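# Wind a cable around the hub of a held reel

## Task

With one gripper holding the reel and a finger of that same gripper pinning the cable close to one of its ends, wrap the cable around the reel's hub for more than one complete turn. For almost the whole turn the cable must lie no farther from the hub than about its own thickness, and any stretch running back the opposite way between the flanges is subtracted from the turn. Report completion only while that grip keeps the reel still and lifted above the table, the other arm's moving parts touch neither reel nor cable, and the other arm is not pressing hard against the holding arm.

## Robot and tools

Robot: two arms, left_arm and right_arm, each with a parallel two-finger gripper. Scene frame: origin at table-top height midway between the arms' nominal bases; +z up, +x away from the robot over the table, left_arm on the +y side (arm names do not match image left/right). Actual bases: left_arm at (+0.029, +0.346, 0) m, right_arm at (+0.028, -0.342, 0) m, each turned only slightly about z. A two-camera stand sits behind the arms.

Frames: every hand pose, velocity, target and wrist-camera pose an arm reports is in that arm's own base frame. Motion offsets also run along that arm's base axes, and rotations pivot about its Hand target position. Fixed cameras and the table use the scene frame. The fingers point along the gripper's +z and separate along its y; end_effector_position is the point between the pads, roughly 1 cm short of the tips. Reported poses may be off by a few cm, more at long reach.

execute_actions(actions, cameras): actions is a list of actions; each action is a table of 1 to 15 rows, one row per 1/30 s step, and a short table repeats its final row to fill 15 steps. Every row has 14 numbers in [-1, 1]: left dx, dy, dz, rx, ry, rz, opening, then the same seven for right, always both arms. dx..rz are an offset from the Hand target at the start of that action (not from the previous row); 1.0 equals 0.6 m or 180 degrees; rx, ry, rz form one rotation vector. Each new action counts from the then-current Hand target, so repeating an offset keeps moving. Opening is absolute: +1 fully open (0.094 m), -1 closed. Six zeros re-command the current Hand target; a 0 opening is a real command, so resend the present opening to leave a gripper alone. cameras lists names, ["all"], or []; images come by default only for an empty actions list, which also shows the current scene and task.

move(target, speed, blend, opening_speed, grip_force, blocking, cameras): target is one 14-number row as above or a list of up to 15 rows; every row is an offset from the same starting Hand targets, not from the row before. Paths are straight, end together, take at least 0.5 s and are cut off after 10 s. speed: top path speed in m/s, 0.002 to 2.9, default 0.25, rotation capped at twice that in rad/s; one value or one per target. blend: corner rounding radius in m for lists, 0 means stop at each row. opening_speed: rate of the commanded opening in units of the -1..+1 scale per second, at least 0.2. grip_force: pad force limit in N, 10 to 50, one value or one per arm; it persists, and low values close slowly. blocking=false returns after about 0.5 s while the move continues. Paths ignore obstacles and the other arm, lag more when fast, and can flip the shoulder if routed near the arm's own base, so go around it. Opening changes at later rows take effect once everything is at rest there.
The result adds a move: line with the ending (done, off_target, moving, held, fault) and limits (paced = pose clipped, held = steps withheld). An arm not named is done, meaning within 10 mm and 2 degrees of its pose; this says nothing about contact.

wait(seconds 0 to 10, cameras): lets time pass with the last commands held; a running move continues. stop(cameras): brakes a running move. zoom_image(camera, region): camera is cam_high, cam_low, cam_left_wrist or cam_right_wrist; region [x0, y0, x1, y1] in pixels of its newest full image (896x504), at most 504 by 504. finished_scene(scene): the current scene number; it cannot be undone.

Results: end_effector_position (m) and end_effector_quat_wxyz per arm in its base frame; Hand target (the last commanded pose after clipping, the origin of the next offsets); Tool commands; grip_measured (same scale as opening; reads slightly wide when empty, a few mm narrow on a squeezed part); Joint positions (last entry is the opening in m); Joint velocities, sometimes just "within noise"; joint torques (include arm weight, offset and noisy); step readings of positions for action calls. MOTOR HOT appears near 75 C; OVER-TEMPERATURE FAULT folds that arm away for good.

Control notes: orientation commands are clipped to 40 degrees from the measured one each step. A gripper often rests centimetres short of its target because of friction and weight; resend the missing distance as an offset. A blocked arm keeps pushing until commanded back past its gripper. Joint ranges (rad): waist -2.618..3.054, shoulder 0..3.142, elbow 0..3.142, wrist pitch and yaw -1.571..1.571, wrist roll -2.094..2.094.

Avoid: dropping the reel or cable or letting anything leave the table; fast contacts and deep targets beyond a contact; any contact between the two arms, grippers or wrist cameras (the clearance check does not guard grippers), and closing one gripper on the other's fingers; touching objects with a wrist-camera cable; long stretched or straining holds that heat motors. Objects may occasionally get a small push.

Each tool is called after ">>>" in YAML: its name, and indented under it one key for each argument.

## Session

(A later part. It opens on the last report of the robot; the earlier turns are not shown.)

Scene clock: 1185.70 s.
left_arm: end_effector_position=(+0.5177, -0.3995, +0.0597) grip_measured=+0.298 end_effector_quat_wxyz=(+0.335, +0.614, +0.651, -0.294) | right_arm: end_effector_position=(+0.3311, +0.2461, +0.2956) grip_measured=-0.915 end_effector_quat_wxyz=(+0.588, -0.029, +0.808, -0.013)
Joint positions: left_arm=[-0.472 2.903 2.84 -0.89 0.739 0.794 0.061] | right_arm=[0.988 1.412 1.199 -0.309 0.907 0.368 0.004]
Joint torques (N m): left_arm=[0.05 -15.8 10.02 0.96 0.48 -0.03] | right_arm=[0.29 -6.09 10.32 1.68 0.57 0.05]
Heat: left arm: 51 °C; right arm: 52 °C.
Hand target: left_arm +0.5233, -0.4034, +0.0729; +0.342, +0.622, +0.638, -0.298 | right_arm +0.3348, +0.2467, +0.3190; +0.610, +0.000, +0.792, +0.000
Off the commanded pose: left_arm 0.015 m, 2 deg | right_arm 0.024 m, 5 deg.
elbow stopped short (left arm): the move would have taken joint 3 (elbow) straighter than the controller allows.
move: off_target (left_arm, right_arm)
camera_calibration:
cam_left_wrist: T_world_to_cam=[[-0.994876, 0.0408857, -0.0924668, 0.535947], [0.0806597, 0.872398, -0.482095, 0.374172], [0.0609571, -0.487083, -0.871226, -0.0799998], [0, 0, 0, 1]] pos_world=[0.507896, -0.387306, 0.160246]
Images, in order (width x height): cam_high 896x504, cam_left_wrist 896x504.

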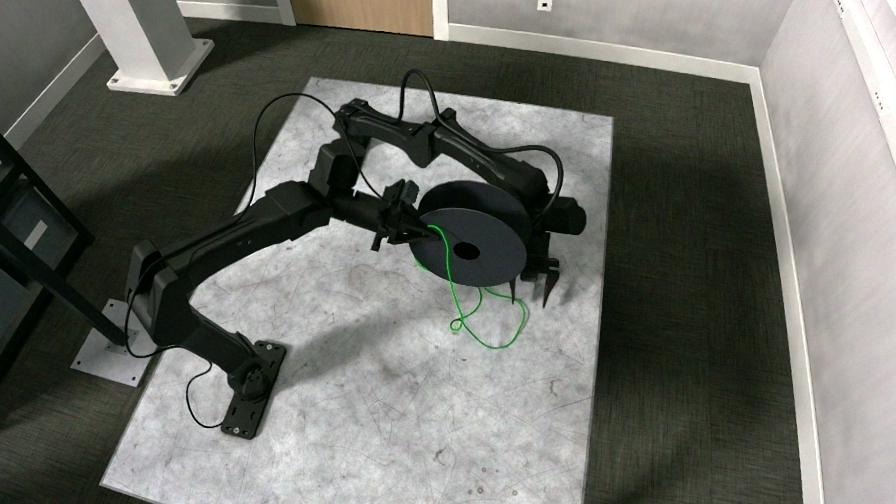

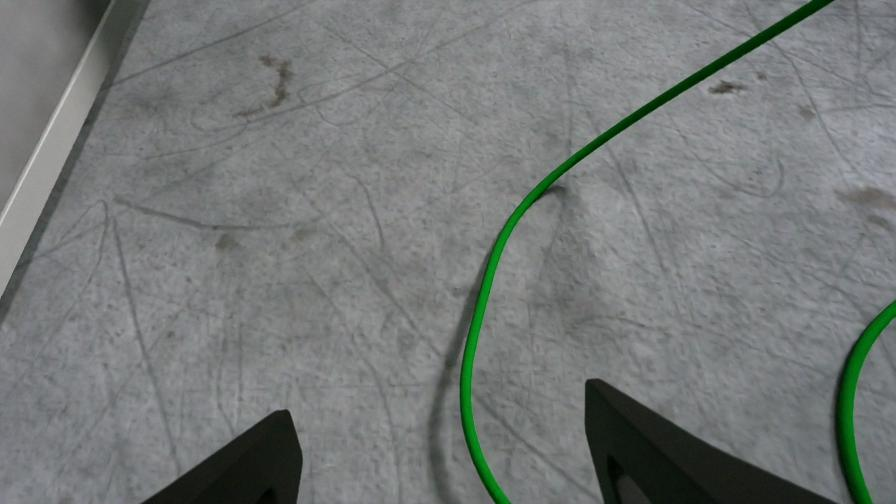

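>>> move:
  target:
    - [-0.014,-0.03,-0.072,0,0,0,0.3, 0,0,0,0,0,0,-1]
  speed: 0.1
  cameras: ["cam_left_wrist"]

>>> move:
  target:
    - [0,0,0,0,0,0,-1, 0,0,0,0,0,0,-1]
  opening_speed: 1.2
  cameras: ["cam_left_wrist","cam_high"]

Scene clock: 1195.67 s.
left_arm: end_effector_position=(+0.5134, -0.4169, +0.0270) grip_measured=+0.298 end_effector_quat_wxyz=(+0.332, +0.621, +0.646, -0.294) | right_arm: end_effector_position=(+0.3311, +0.2461, +0.2956) grip_measured=-0.915 end_effector_quat_wxyz=(+0.588, -0.029, +0.808, -0.013)
Joint positions: left_arm=[-0.501 2.966 2.84 -0.819 0.726 0.784 0.061] | right_arm=[0.988 1.412 1.199 -0.309 0.907 0.368 0.004]
Joint torques (N m): left_arm=[-0.23 -15.21 8.88 0.96 0.46 -0.02] | right_arm=[0.24 -6.12 10.35 1.69 0.56 0.04]
Heat: left arm: 53 °C; right arm: 52 °C.
Hand target: left_arm +0.5149, -0.4215, +0.0297; +0.342, +0.622, +0.638, -0.298 | right_arm +0.3348, +0.2467, +0.3190; +0.610, +0.000, +0.792, +0.000
Off the commanded pose: left_arm 0.005 m, 2 deg | right_arm 0.024 m, 5 deg.
move: off_target (right_arm)
camera_calibration:
cam_left_wrist: T_world_to_cam=[[-0.99378, 0.057357, -0.0954579, 0.535756], [0.0962696, 0.873365, -0.477458, 0.366094], [0.055984, -0.483678, -0.873454, -0.11264], [0, 0, 0, 1]] pos_world=[0.503486, -0.404945, 0.127551]
Images, in order (width x height): cam_left_wrist 896x504.

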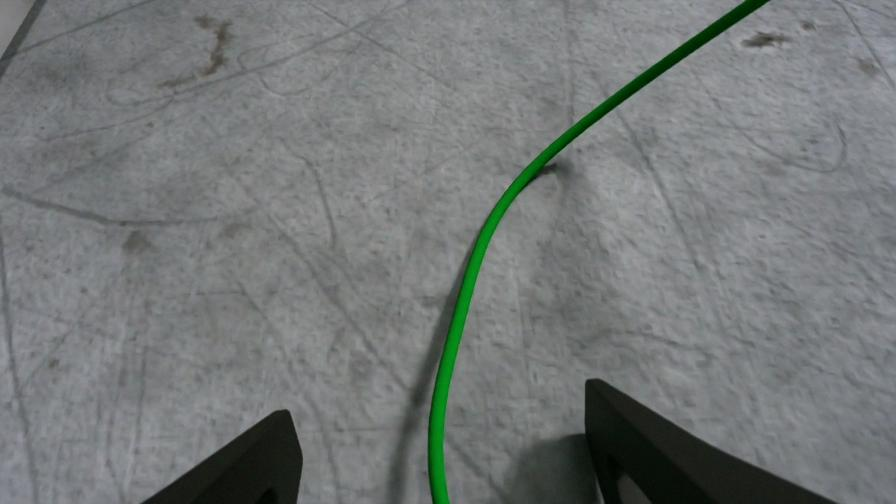

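Scene clock: 1196.97 s.
left_arm: end_effector_position=(+0.5136, -0.4169, +0.0271) grip_measured=-0.954 end_effector_quat_wxyz=(+0.333, +0.620, +0.647, -0.294) | right_arm: end_effector_position=(+0.3311, +0.2461, +0.2956) grip_measured=-0.915 end_effector_quat_wxyz=(+0.588, -0.029, +0.808, -0.013)
Joint positions: left_arm=[-0.501 2.966 2.84 -0.818 0.726 0.783 0.002] | right_arm=[0.988 1.412 1.199 -0.309 0.907 0.368 0.004]
Joint torques (N m): left_arm=[-0.16 -15.24 8.79 0.95 0.48 -0.02] | right_arm=[0.25 -6.15 10.35 1.68 0.57 0.05]
Heat: left arm: 52 °C; right arm: 52 °C.
Hand target: left_arm +0.5149, -0.4215, +0.0296; +0.342, +0.622, +0.638, -0.298 | right_arm +0.3348, +0.2467, +0.3190; +0.610, +0.000, +0.792, +0.000
Off the commanded pose: left_arm 0.005 m, 2 deg | right_arm 0.024 m, 5 deg.
move: off_target (right_arm)
camera_calibration:
cam_left_wrist: T_world_to_cam=[[-0.993808, 0.0563748, -0.0957424, 0.535623], [0.0955618, 0.873299, -0.47772, 0.366571], [0.0566804, -0.483912, -0.873279, -0.113079], [0, 0, 0, 1]] pos_world=[0.503685, -0.405042, 0.127651]
Images, in order (width x height): cam_high 896x504, cam_left_wrist 896x504.

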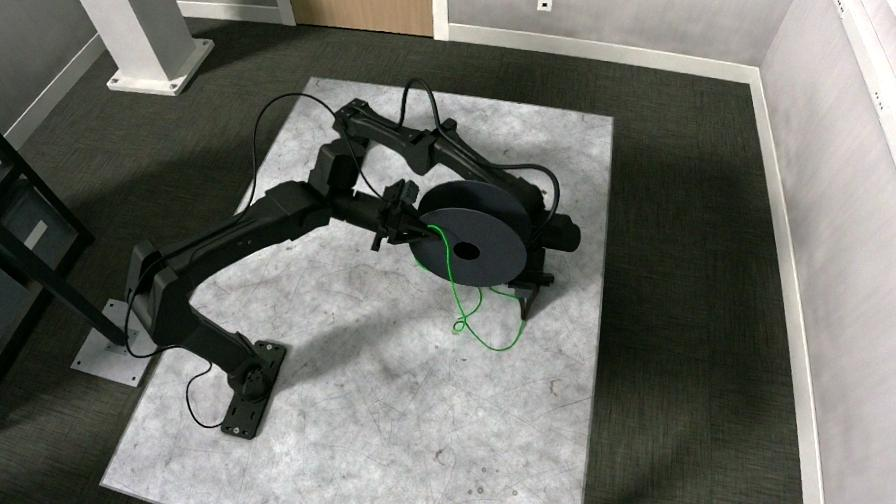

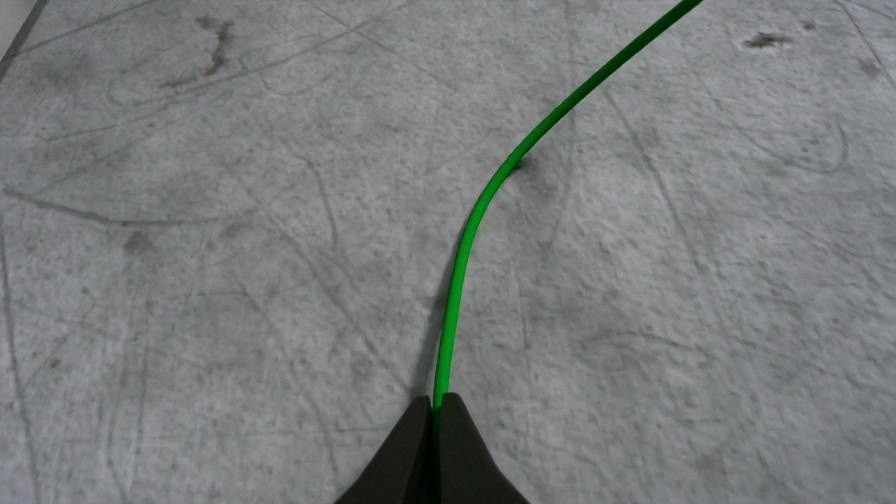

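>>> move:
  target:
    - [0,0.0,0.05,0,0,0,-1, -0.083,0,0,0,0,0,-1]
    - [0,-0.0,0.05,0,0,0,-1, -0.083,0,-0.167,0,0,0,-1]
  speed: 0.15
  cameras: ["cam_high"]

>>> move:
  target:
    - [0,-0.02,0.46,-0.2,0,0,-1, 0,0,0,0,0,0,-1]
  speed: 0.2
  cameras: ["cam_left_wrist","cam_high","cam_right_wrist","cam_low"]

Scene clock: 1215.50 s.
left_arm: end_effector_position=(+0.5129, -0.4160, +0.0258) grip_measured=-0.954 end_effector_quat_wxyz=(+0.327, +0.615, +0.654, -0.296) | right_arm: end_effector_position=(+0.2839, +0.2487, +0.2082) grip_measured=-0.915 end_effector_quat_wxyz=(+0.591, -0.021, +0.806, -0.006)
Joint positions: left_arm=[-0.501 2.966 2.84 -0.826 0.722 0.768 0.002] | right_arm=[1.14 1.39 0.85 -0.091 1.036 0.524 0.004]
Joint velocities: left_arm=[-0.002 -0.012 -0.017 -0.051 -0.154 0.007 0] | right_arm=[within noise]
Joint torques (N m): left_arm=[-0.24 -19.26 10.1 0.65 0.42 -0.01] | right_arm=[0.46 -6.17 6.3 1.74 0.7 -0.02]
Heat: left arm: 49 °C; right arm: 52 °C.
Hand target: left_arm +0.5148, -0.4215, +0.0596; +0.342, +0.622, +0.638, -0.298 | right_arm +0.2851, +0.2467, +0.2188; +0.610, +0.000, +0.792, +0.000
Off the commanded pose: left_arm 0.034 m, 3 deg | right_arm 0.011 m, 4 deg.
elbow stopped short (left arm): the move would have taken joint 3 (elbow) straighter than the controller allows.
move: off_target (left_arm, right_arm)
Images, in order (width x height): cam_high 896x504.

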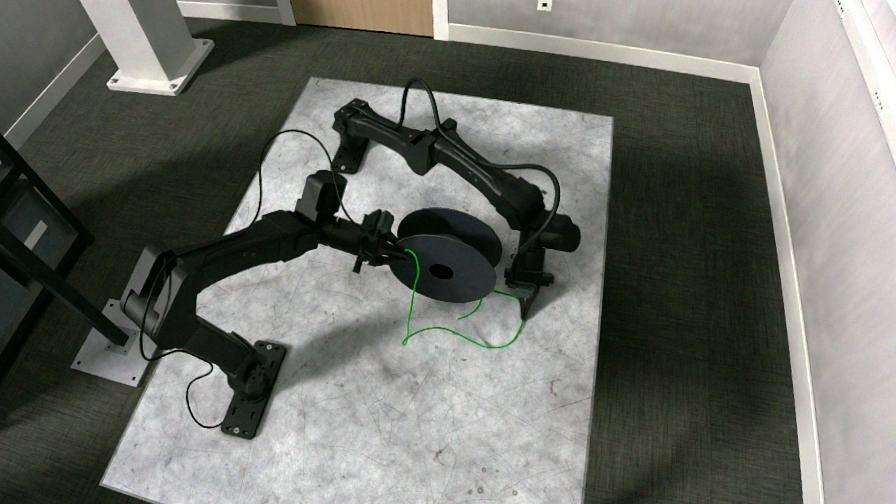

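Scene clock: 1218.17 s.
left_arm: end_effector_position=(+0.5194, -0.4362, +0.2991) grip_measured=-0.954 end_effector_quat_wxyz=(+0.490, +0.475, +0.542, -0.490) | right_arm: end_effector_position=(+0.2839, +0.2488, +0.2084) grip_measured=-0.915 end_effector_quat_wxyz=(+0.592, -0.022, +0.806, -0.006)
Joint positions: left_arm=[-0.469 2.728 2.84 -0.19 1.035 0.001 0.002] | right_arm=[1.14 1.39 0.85 -0.089 1.036 0.522 0.004]
Joint torques (N m): left_arm=[-0.1 -18.14 10.06 1.3 0 0] | right_arm=[0.42 -6.16 6.24 1.76 0.69 -0.04]
Heat: left arm: 51 °C; right arm: 51 °C.
Hand target: left_arm +0.5147, -0.4335, +0.3357; +0.517, +0.487, +0.514, -0.481 | right_arm +0.2851, +0.2467, +0.2188; +0.610, +0.000, +0.792, +0.000
Off the commanded pose: left_arm 0.037 m, 5 deg | right_arm 0.011 m, 4 deg.
elbow stopped short (left arm): the move would have taken joint 3 (elbow) straighter than the controller allows.
move: off_target (left_arm, right_arm)
camera_calibration:
cam_left_wrist: T_world_to_cam=[[-0.998605, -0.0112332, -0.0515996, 0.528293], [0.0415404, 0.436201, -0.89889, 0.476155], [0.0326052, -0.899779, -0.435126, -0.185015], [0, 0, 0, 1]] pos_world=[0.513808, -0.368237, 0.374766]
cam_right_wrist: T_world_to_cam=[[-0.0312999, -0.996885, -0.0723939, 0.27129], [-0.659189, 0.0750331, -0.748225, 0.359472], [0.751326, 0.0243019, -0.659484, 0.0102063], [0, 0, 0, 1]] pos_world=[0.237783, 0.243224, 0.295336]

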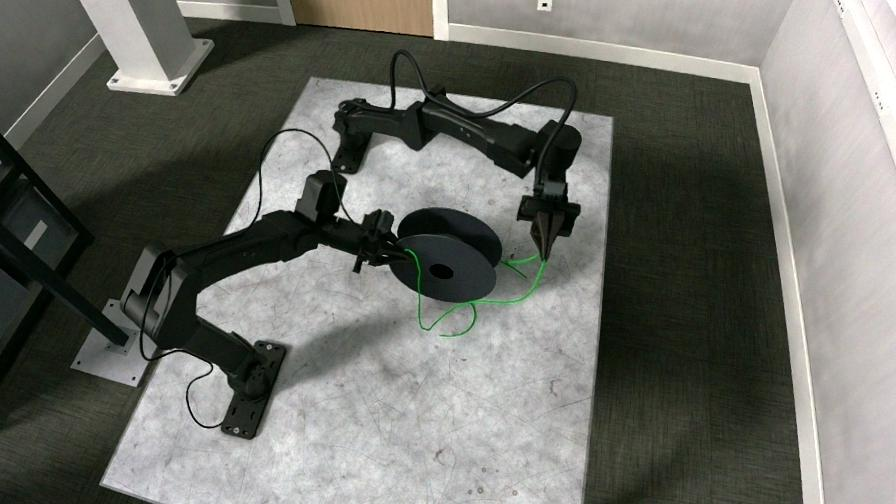

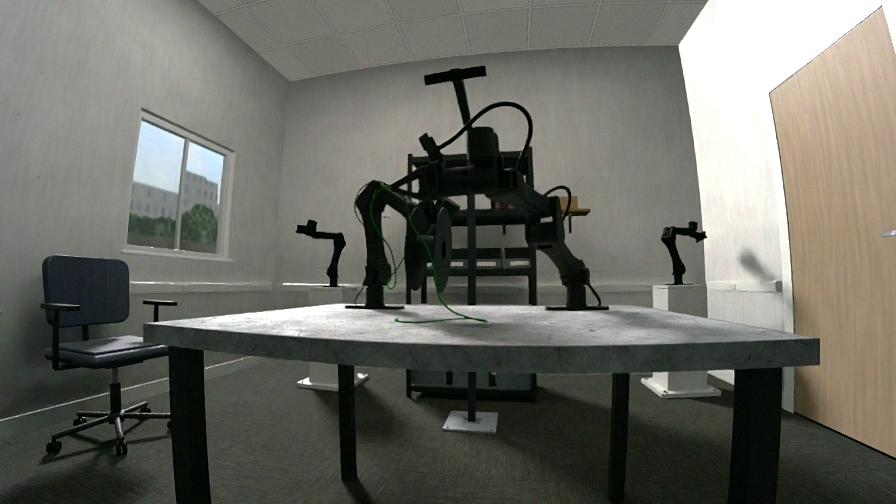

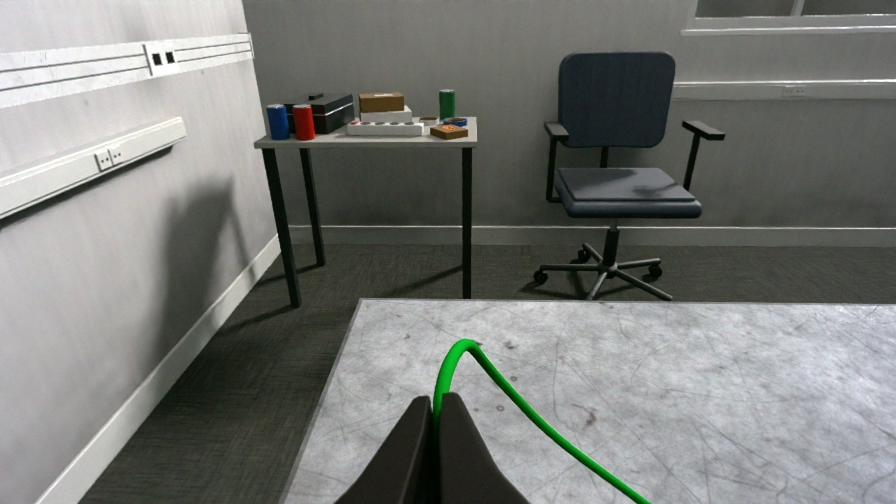

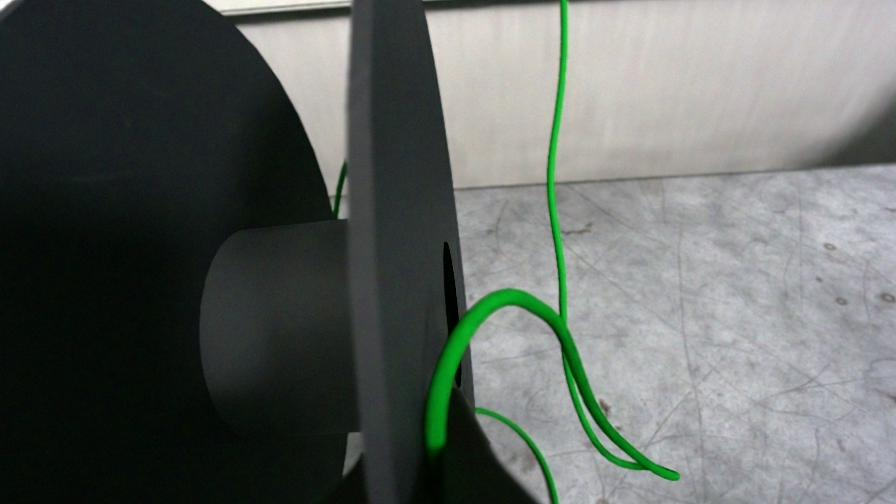

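>>> move:
  target:
    - [-0.06,0.02,0.1,0,0,0,-1, 0,0,0,0,0,0,-1]
    - [-0.09,0.22,0.13,0,0,0,-1, 0,0,0,0,0,0,-1]
    - [-0.09,0.4,0.13,0,0,0,-1, 0,0,0,0,0,0,-1]
  speed: 0.2
  blend: [0.03,0.03,0]
  cameras: ["cam_left_wrist","cam_high","cam_right_wrist","cam_low"]

Scene clock: 1231.10 s.
left_arm: end_effector_position=(+0.4772, -0.1909, +0.3923) grip_measured=-0.954 end_effector_quat_wxyz=(+0.502, +0.469, +0.539, -0.487) | right_arm: end_effector_position=(+0.2840, +0.2489, +0.2085) grip_measured=-0.915 end_effector_quat_wxyz=(+0.592, -0.021, +0.806, -0.006)
Joint positions: left_arm=[-0.027 2.079 2.081 -0.199 1.458 0.14 0.002] | right_arm=[1.14 1.39 0.85 -0.088 1.036 0.522 0.004]
Joint torques (N m): left_arm=[-0.58 -15.42 6.86 1.03 0.33 0.05] | right_arm=[0.46 -6.13 6.2 1.73 0.7 -0.02]
Heat: left arm: 56 °C; right arm: 48 °C.
Hand target: left_arm +0.4607, -0.1934, +0.4138; +0.517, +0.487, +0.514, -0.481 | right_arm +0.2851, +0.2467, +0.2188; +0.610, +0.000, +0.792, +0.000
Off the commanded pose: left_arm 0.027 m, 4 deg | right_arm 0.011 m, 4 deg.
move: off_target (left_arm, right_arm)
camera_calibration:
cam_left_wrist: T_world_to_cam=[[-0.997541, -0.030534, -0.0630792, 0.494026], [0.0443594, 0.421719, -0.905641, 0.453289], [0.0542545, -0.906213, -0.419327, 0.0598142], [0, 0, 0, 1]] pos_world=[0.469458, -0.121872, 0.466762]
cam_right_wrist: T_world_to_cam=[[-0.0311531, -0.996842, -0.0730437, 0.271554], [-0.658831, 0.075436, -0.748499, 0.359578], [0.751646, 0.0248054, -0.6591, 0.00994862], [0, 0, 0, 1]] pos_world=[0.237883, 0.243325, 0.295537]

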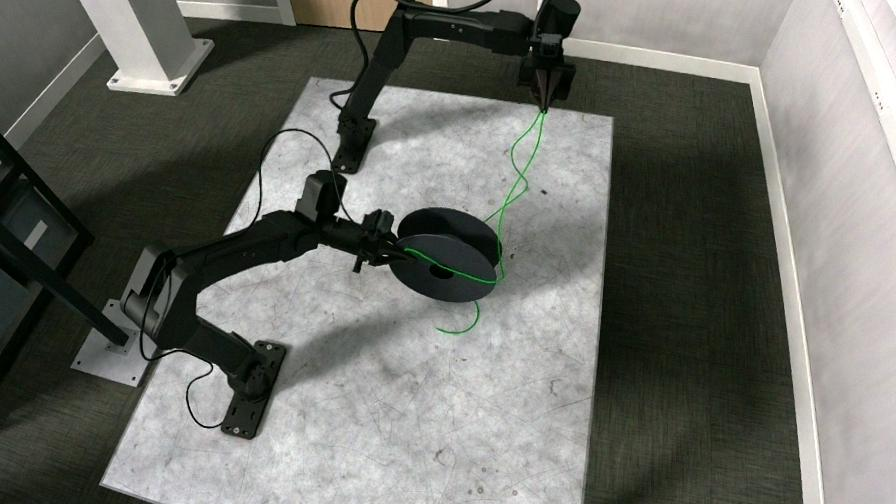

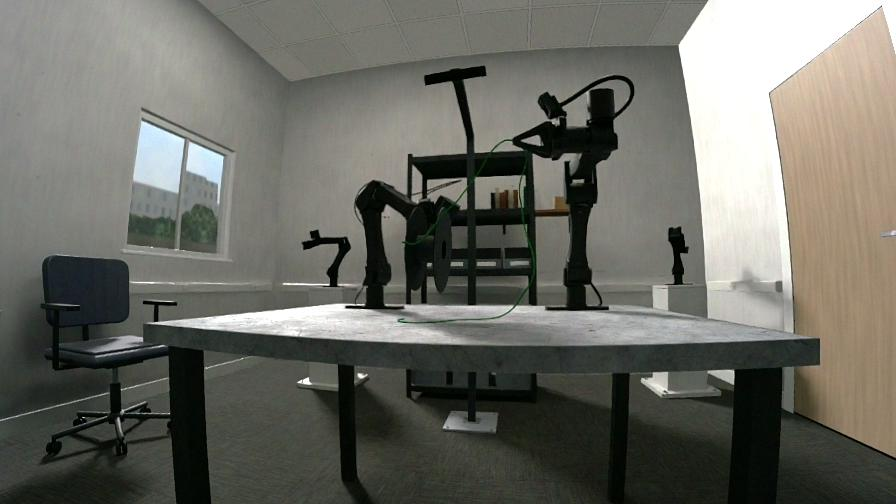

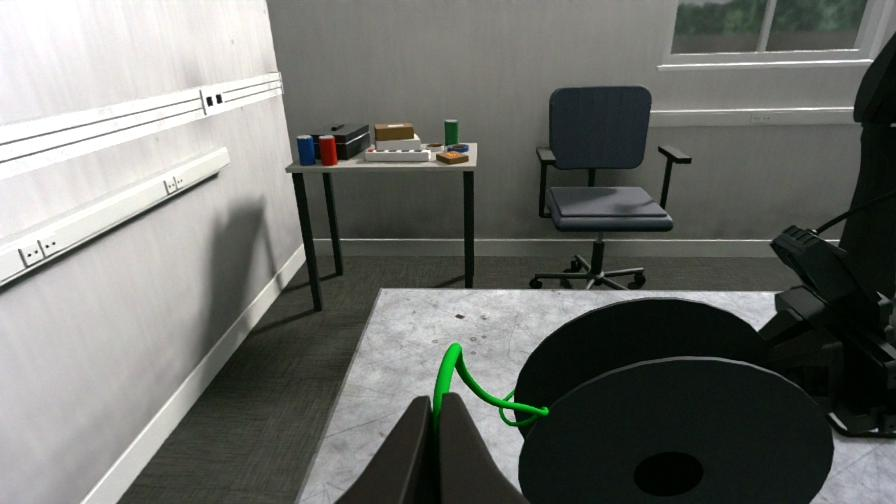

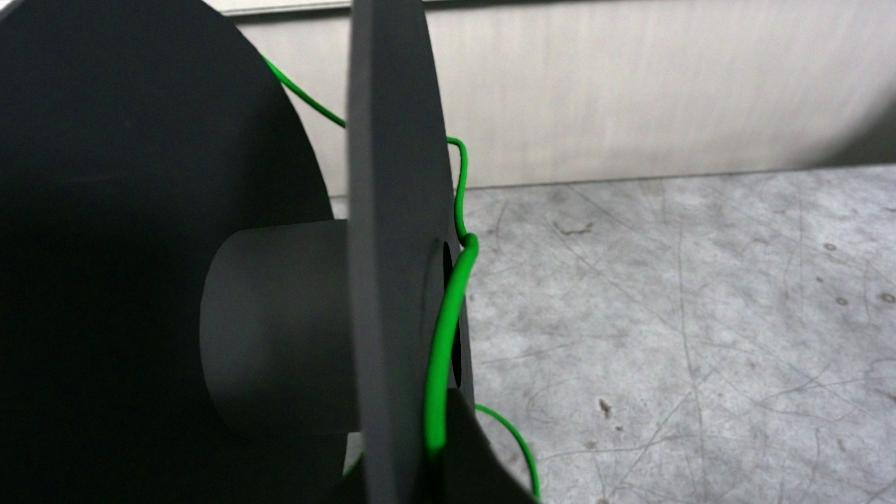

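>>> move:
  target:
    - [0,0,0.15,0,0,0,-1, 0,0,0,0,0,0,-1]
    - [-0.2,0.0,0.2,0,0,0,-1, 0,0,0,0,0,0,-1]
  speed: 0.15
  blend: [0.03,0]
  cameras: ["cam_left_wrist","cam_high","cam_right_wrist","cam_low"]

Scene clock: 1240.57 s.
left_arm: end_effector_position=(+0.3465, -0.1916, +0.5313) grip_measured=-0.954 end_effector_quat_wxyz=(+0.514, +0.479, +0.521, -0.485) | right_arm: end_effector_position=(+0.2840, +0.2490, +0.2086) grip_measured=-0.915 end_effector_quat_wxyz=(+0.592, -0.021, +0.806, -0.006)
Joint positions: left_arm=[-0.038 1.736 2.151 -0.429 1.462 0.001 0.002] | right_arm=[1.14 1.39 0.85 -0.088 1.036 0.522 0.004]
Joint torques (N m): left_arm=[-0.66 -8.36 5.94 0.77 0.03 0.2] | right_arm=[0.44 -6.22 6.24 1.75 0.7 -0.02]
Heat: left arm: 55 °C; right arm: 47 °C.
Hand target: left_arm +0.3408, -0.1935, +0.5337; +0.517, +0.486, +0.514, -0.481 | right_arm +0.2851, +0.2467, +0.2188; +0.610, +0.001, +0.792, +0.000
Off the commanded pose: left_arm 0.007 m, 1 deg | right_arm 0.011 m, 4 deg.
move: off_target (right_arm)
camera_calibration:
cam_left_wrist: T_world_to_cam=[[-0.994171, -0.0179678, -0.106304, 0.396568], [0.0899495, 0.405338, -0.909731, 0.56842], [0.0594349, -0.913991, -0.401359, 0.111727], [0, 0, 0, 1]] pos_world=[0.336487, -0.121159, 0.604109]
cam_right_wrist: T_world_to_cam=[[-0.0311115, -0.996812, -0.0734681, 0.271663], [-0.658733, 0.0757305, -0.748556, 0.359501], [0.751734, 0.0251072, -0.658989, 0.00982165], [0, 0, 0, 1]] pos_world=[0.237883, 0.243325, 0.295537]

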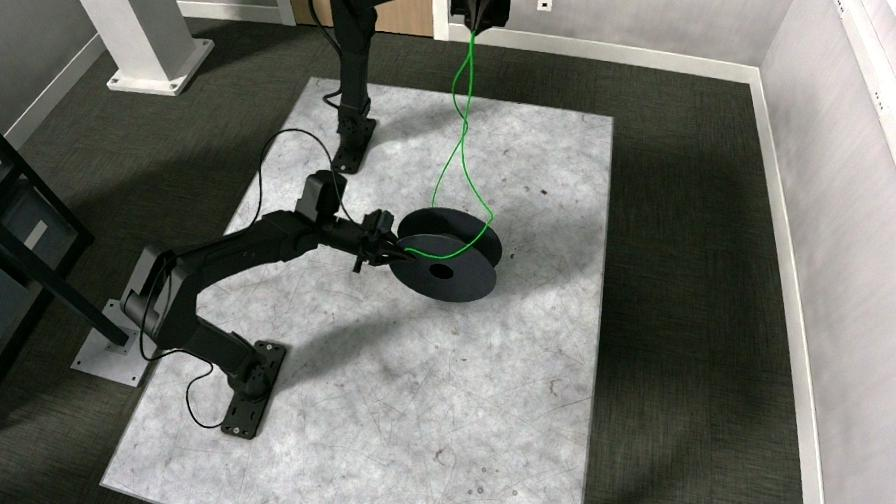

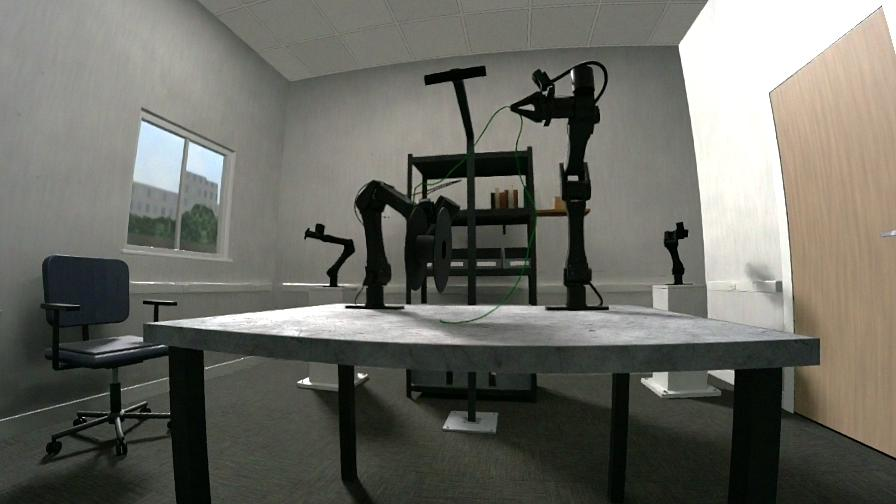

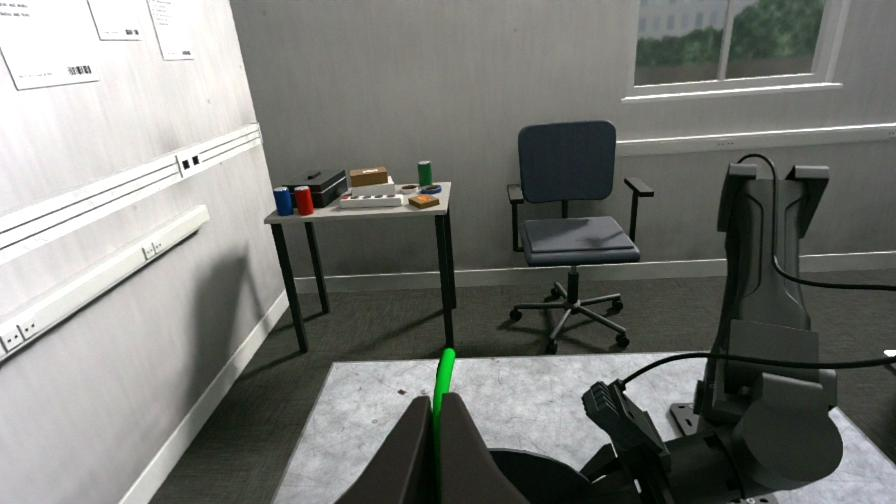

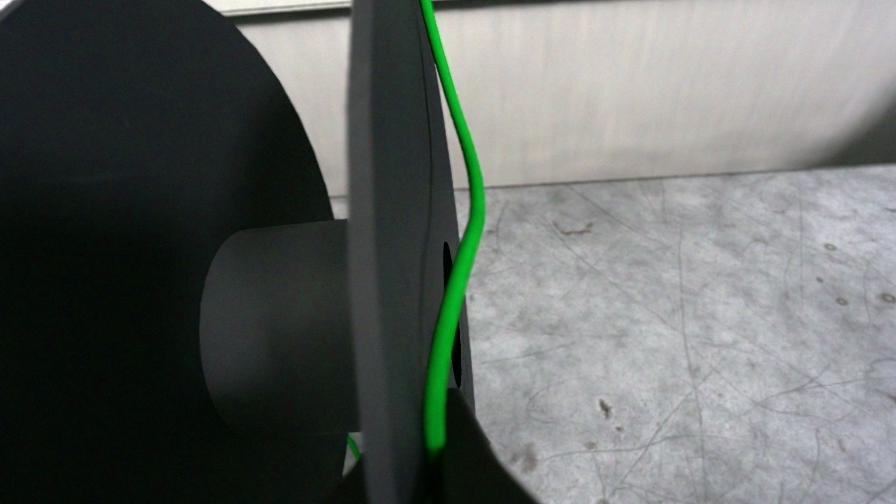

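>>> move:
  target:
    - [0.2,-0.05,-0.12,0,0,0,-1, 0,0,0.13,0,0,0,-1]
    - [0.33,-0.28,-0.3,0,0,0,-1, 0,0,0.13,0,0,0,-1]
    - [0.33,-0.35,-0.48,0,0,0,-1, 0,0,0.13,0,0,0,-1]
  speed: 0.2
  blend: [0.05,0.03,0]
  cameras: ["cam_left_wrist","cam_high","cam_right_wrist","cam_low"]

Scene clock: 1266.63 s.
left_arm: end_effector_position=(+0.5388, -0.4017, +0.2444) grip_measured=-0.954 end_effector_quat_wxyz=(+0.509, +0.485, +0.521, -0.485) | right_arm: end_effector_position=(+0.2837, +0.2483, +0.2630) grip_measured=-0.915 end_effector_quat_wxyz=(+0.584, -0.036, +0.810, -0.023)
Joint positions: left_arm=[-0.399 2.629 2.39 0.21 1.111 0.014 0.002] | right_arm=[1.14 1.36 1.067 -0.375 1.036 0.511 0.004]
Joint torques (N m): left_arm=[-0.39 -15.45 7.35 1.27 -0.07 0.03] | right_arm=[0.46 -7.97 10.97 1.45 0.71 0.06]
Heat: left arm: 49 °C; right arm: 46 °C.
Hand target: left_arm +0.5387, -0.4036, +0.2457; +0.517, +0.486, +0.514, -0.481 | right_arm +0.2851, +0.2467, +0.2969; +0.610, +0.001, +0.792, +0.001
Off the commanded pose: left_arm 0.002 m, 1 deg | right_arm 0.034 m, 6 deg.
move: off_target (right_arm)
camera_calibration:
cam_left_wrist: T_world_to_cam=[[-0.994191, -0.00646221, -0.107433, 0.558445], [0.0951136, 0.414388, -0.905116, 0.375064], [0.0503678, -0.910077, -0.411367, -0.197989], [0, 0, 0, 1]] pos_world=[0.5295, -0.331999, 0.318026]
cam_right_wrist: T_world_to_cam=[[-0.0288046, -0.999235, -0.0264418, 0.262547], [-0.671397, 0.038938, -0.740074, 0.410583], [0.740538, -0.00356455, -0.672005, 0.059641], [0, 0, 0, 1]] pos_world=[0.23906, 0.246571, 0.350883]

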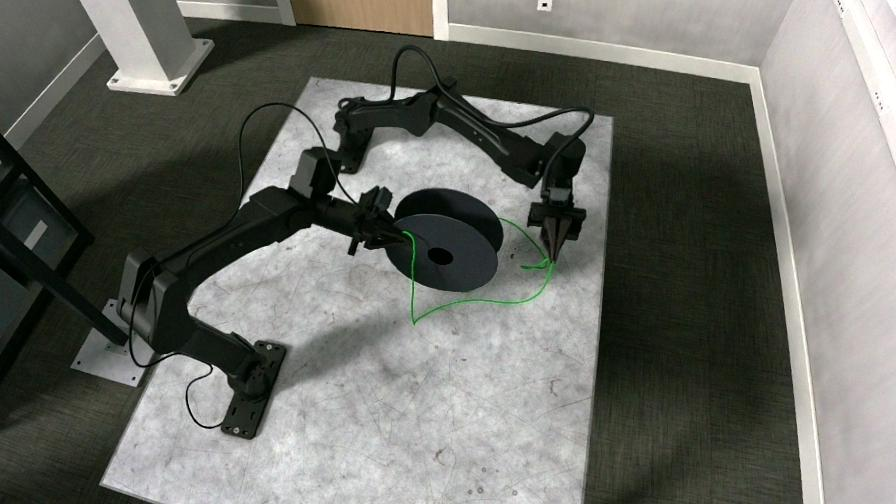

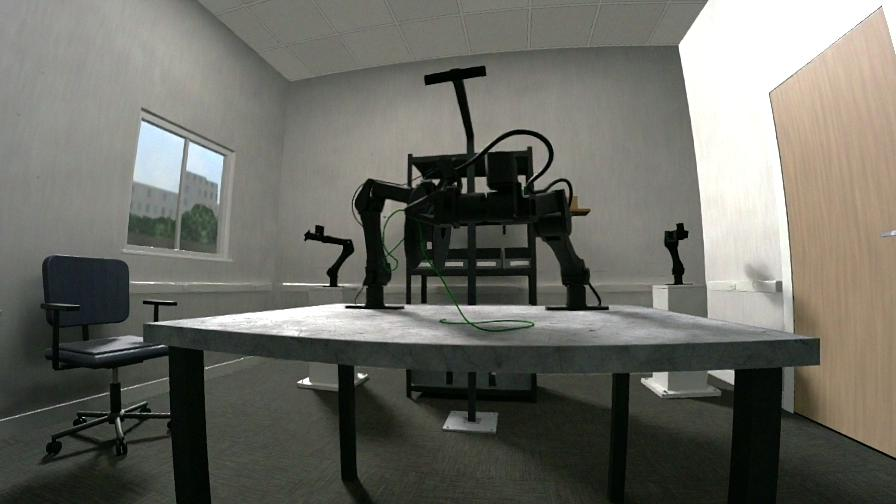

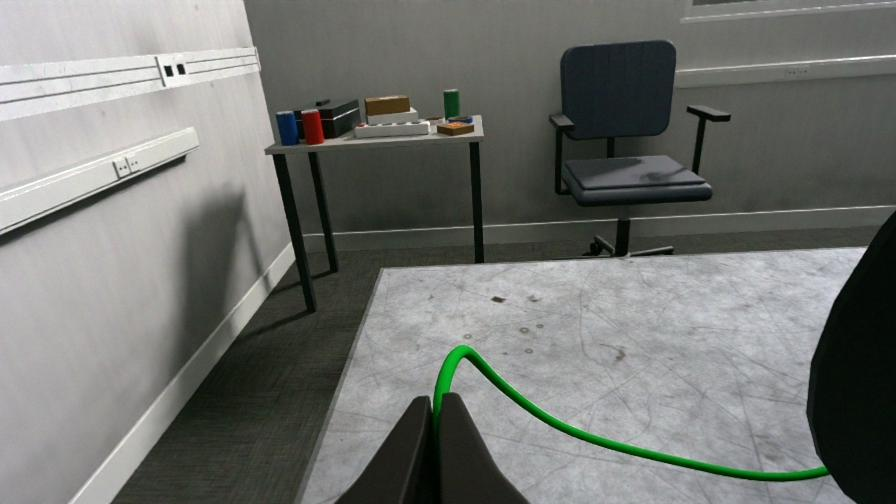

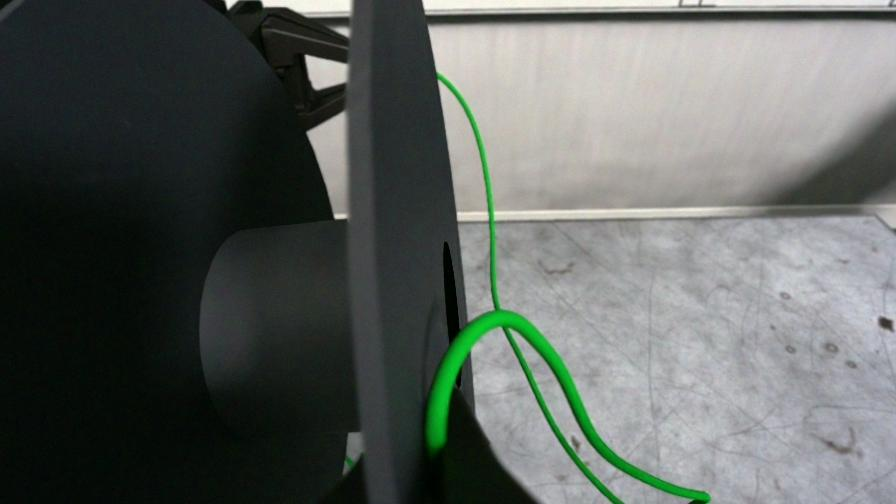

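>>> move:
  target:
    - [-0.096,0.01,-0.16,0,0,0,-1, 0,0,0.09,0,0,0,-1]
    - [-0.28,0.013,-0.23,0,0,0,-1, 0,0,0.09,0,0,0,-1]
    - [-0.56,0.10,-0.22,0,0,0,-1, 0,0,0.09,0,0,0,-1]
  speed: 0.2
  blend: [0.03,0.03,0]
  cameras: ["cam_left_wrist","cam_high","cam_right_wrist","cam_low"]

Scene clock: 1356.27 s.
left_arm: end_effector_position=(+0.2008, -0.3412, +0.0812) grip_measured=-0.954 end_effector_quat_wxyz=(+0.460, +0.485, +0.565, -0.483) | right_arm: end_effector_position=(+0.2835, +0.2475, +0.3261) grip_measured=-0.915 end_effector_quat_wxyz=(+0.590, -0.029, +0.807, -0.014)
Joint positions: left_arm=[-0.707 1.998 0.395 1.446 0.805 0.014 0.002] | right_arm=[1.14 1.363 1.306 -0.585 1.037 0.511 0.004]
Joint torques (N m): left_arm=[-0.5 -9.13 3.17 2.36 -0.02 0.05] | right_arm=[0.47 -5.63 10.77 1.48 0.7 0.04]
Heat: left arm: 53 °C; right arm: 50 °C.
Hand target: left_arm +0.2028, -0.3435, +0.1138; +0.517, +0.486, +0.514, -0.481 | right_arm +0.2851, +0.2467, +0.3509; +0.610, +0.001, +0.792, +0.000
Off the commanded pose: left_arm 0.033 m, 9 deg | right_arm 0.025 m, 5 deg.
move: off_target (left_arm, right_arm)
camera_calibration:
cam_left_wrist: T_world_to_cam=[[-0.99991, 0.00132782, -0.0133619, 0.20131], [0.0122632, 0.495638, -0.868442, 0.275798], [0.00546952, -0.868528, -0.49561, -0.163072], [0, 0, 0, 1]] pos_world=[0.198802, -0.278596, 0.161385]
cam_right_wrist: T_world_to_cam=[[-0.0293385, -0.998321, -0.0499374, 0.271009], [-0.66247, 0.056831, -0.74693, 0.452449], [0.748514, 0.0111682, -0.663025, 0.0933981], [0, 0, 0, 1]] pos_world=[0.237775, 0.243798, 0.413406]

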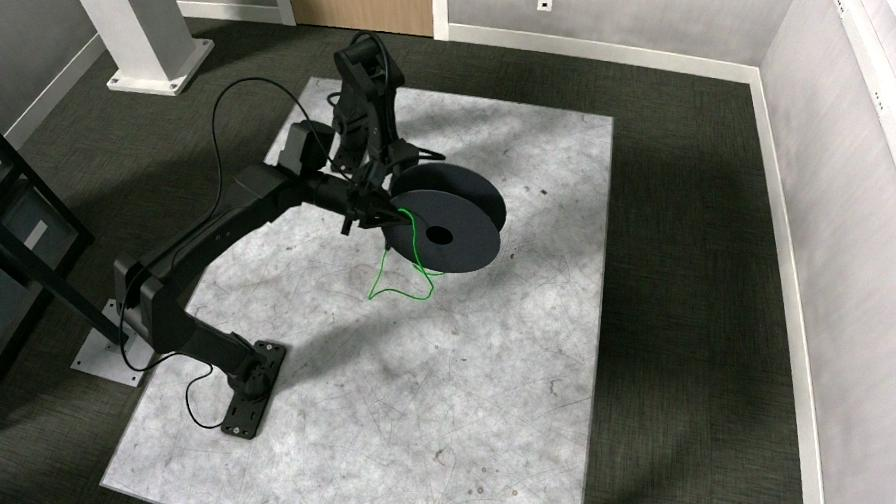

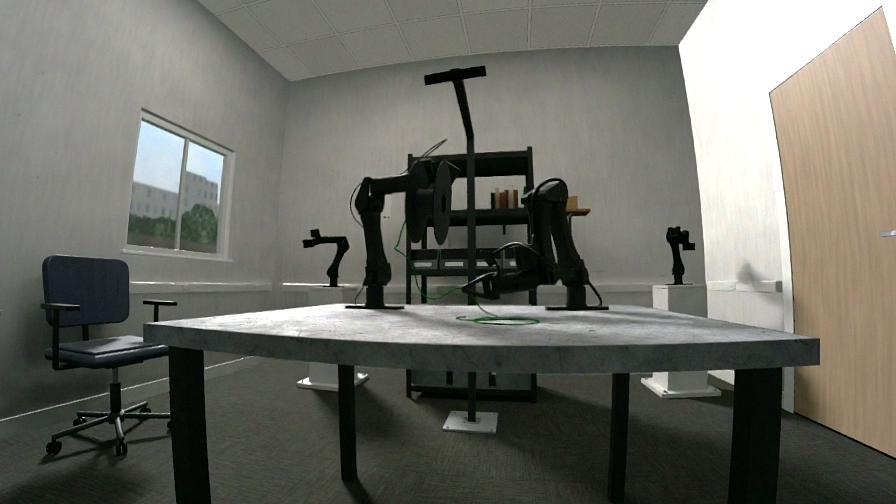

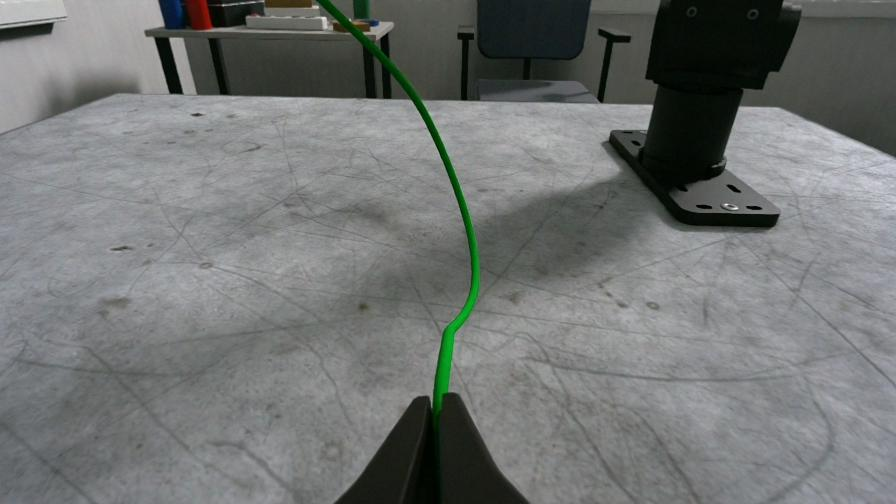

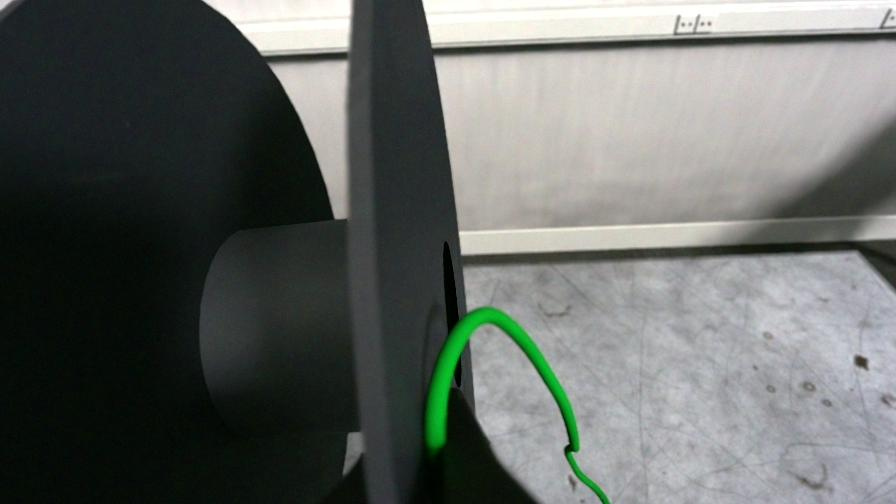

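>>> move:
  target:
    - [-0.07,0.055,0.28,0,0,0,-1, 0,0,0,0,0,0,-1]
    - [0.0,0.055,0.59,0,0,0,-1, 0,0,0,0,0,0,-1]
    - [0.24,-0.03,0.65,0,0,0,-1, 0,0,0,0,0,0,-1]
  speed: 0.2
  blend: [0.03,0.03,0]
  cameras: ["cam_left_wrist","cam_high","cam_right_wrist","cam_low"]

Scene clock: 1368.07 s.
left_arm: end_effector_position=(+0.3486, -0.3642, +0.4943) grip_measured=-0.954 end_effector_quat_wxyz=(+0.507, +0.478, +0.529, -0.485) | right_arm: end_effector_position=(+0.2835, +0.2475, +0.3261) grip_measured=-0.915 end_effector_quat_wxyz=(+0.590, -0.029, +0.807, -0.014)
Joint positions: left_arm=[-0.505 1.858 2.147 -0.318 0.994 -0.005 0.002] | right_arm=[1.14 1.363 1.306 -0.585 1.037 0.511 0.004]
Joint torques (N m): left_arm=[0.49 -8.83 9.95 1.07 0.17 0.16] | right_arm=[0.49 -5.61 10.71 1.47 0.7 0.04]
Heat: left arm: 51 °C; right arm: 52 °C.
Hand target: left_arm +0.3468, -0.3616, +0.5037; +0.517, +0.486, +0.514, -0.481 | right_arm +0.2851, +0.2467, +0.3509; +0.610, +0.001, +0.792, +0.000
Off the commanded pose: left_arm 0.010 m, 2 deg | right_arm 0.025 m, 5 deg.
move: off_target (right_arm)
camera_calibration:
cam_left_wrist: T_world_to_cam=[[-0.995847, -0.0181973, -0.0892076, 0.383734], [0.0735325, 0.417004, -0.905925, 0.612684], [0.0536853, -0.908723, -0.413934, -0.0509229], [0, 0, 0, 1]] pos_world=[0.339822, -0.294783, 0.568199]
cam_right_wrist: T_world_to_cam=[[-0.0293385, -0.998321, -0.0499374, 0.271009], [-0.66247, 0.056831, -0.74693, 0.452449], [0.748514, 0.0111682, -0.663025, 0.0933981], [0, 0, 0, 1]] pos_world=[0.237775, 0.243798, 0.413406]

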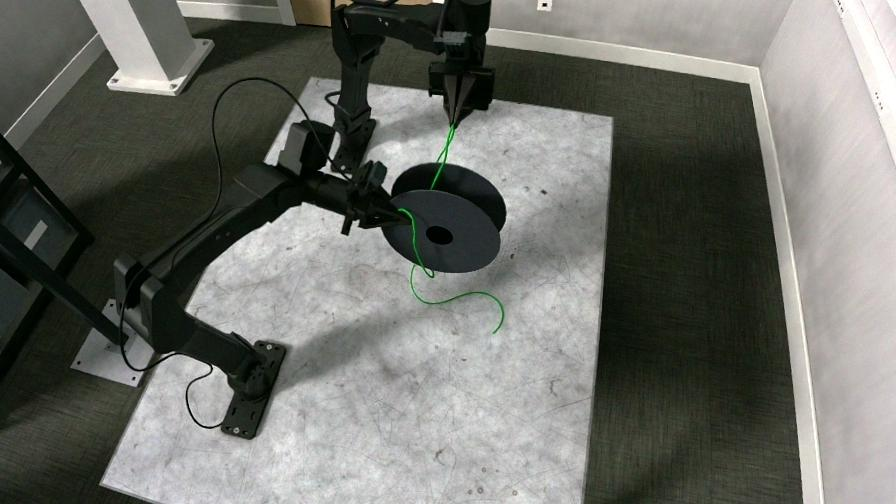

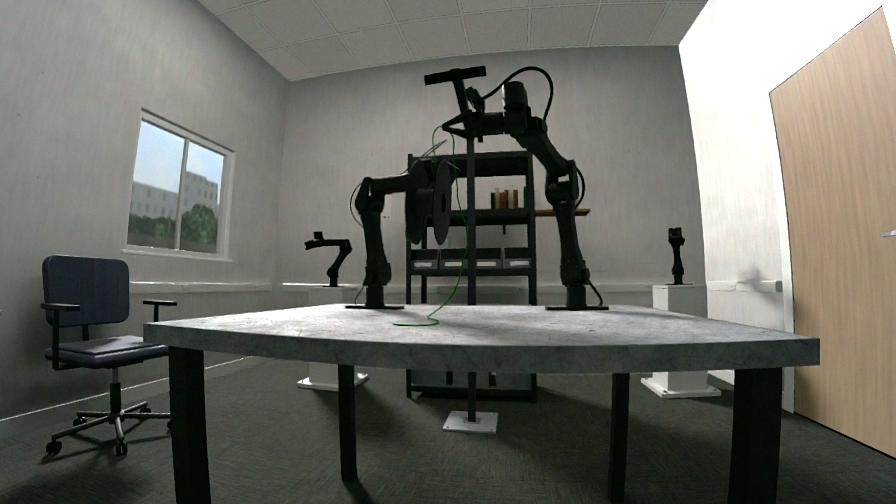

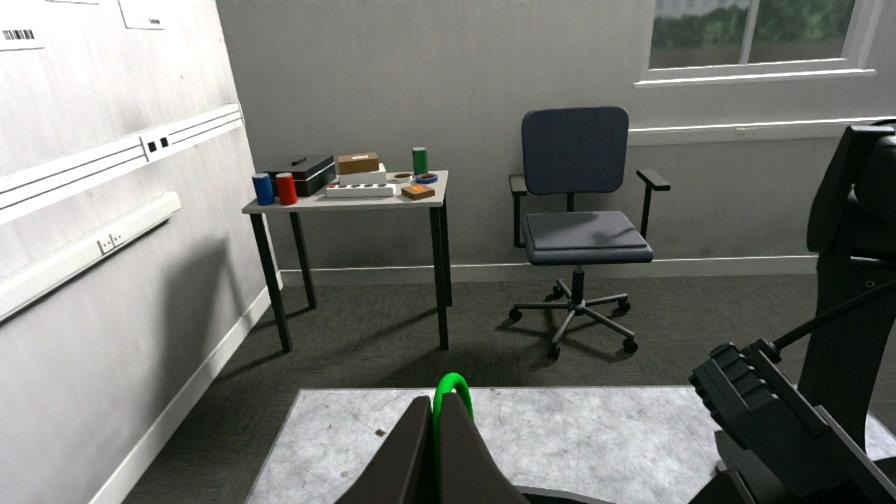

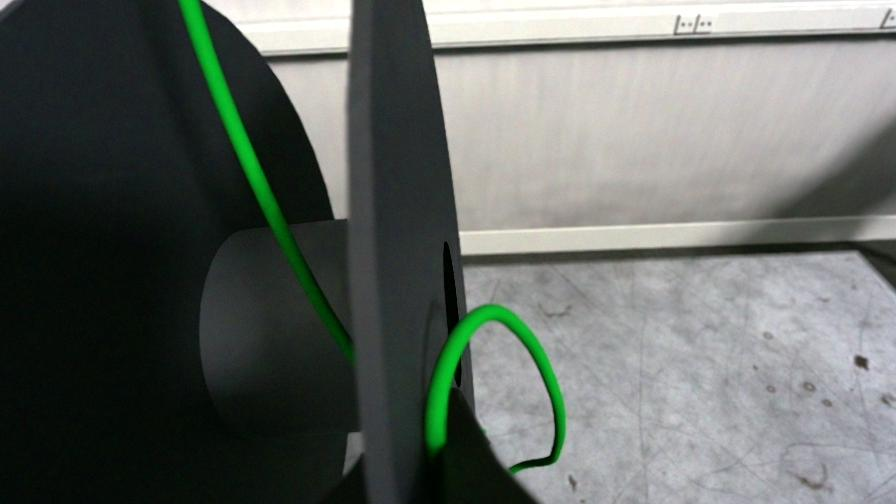

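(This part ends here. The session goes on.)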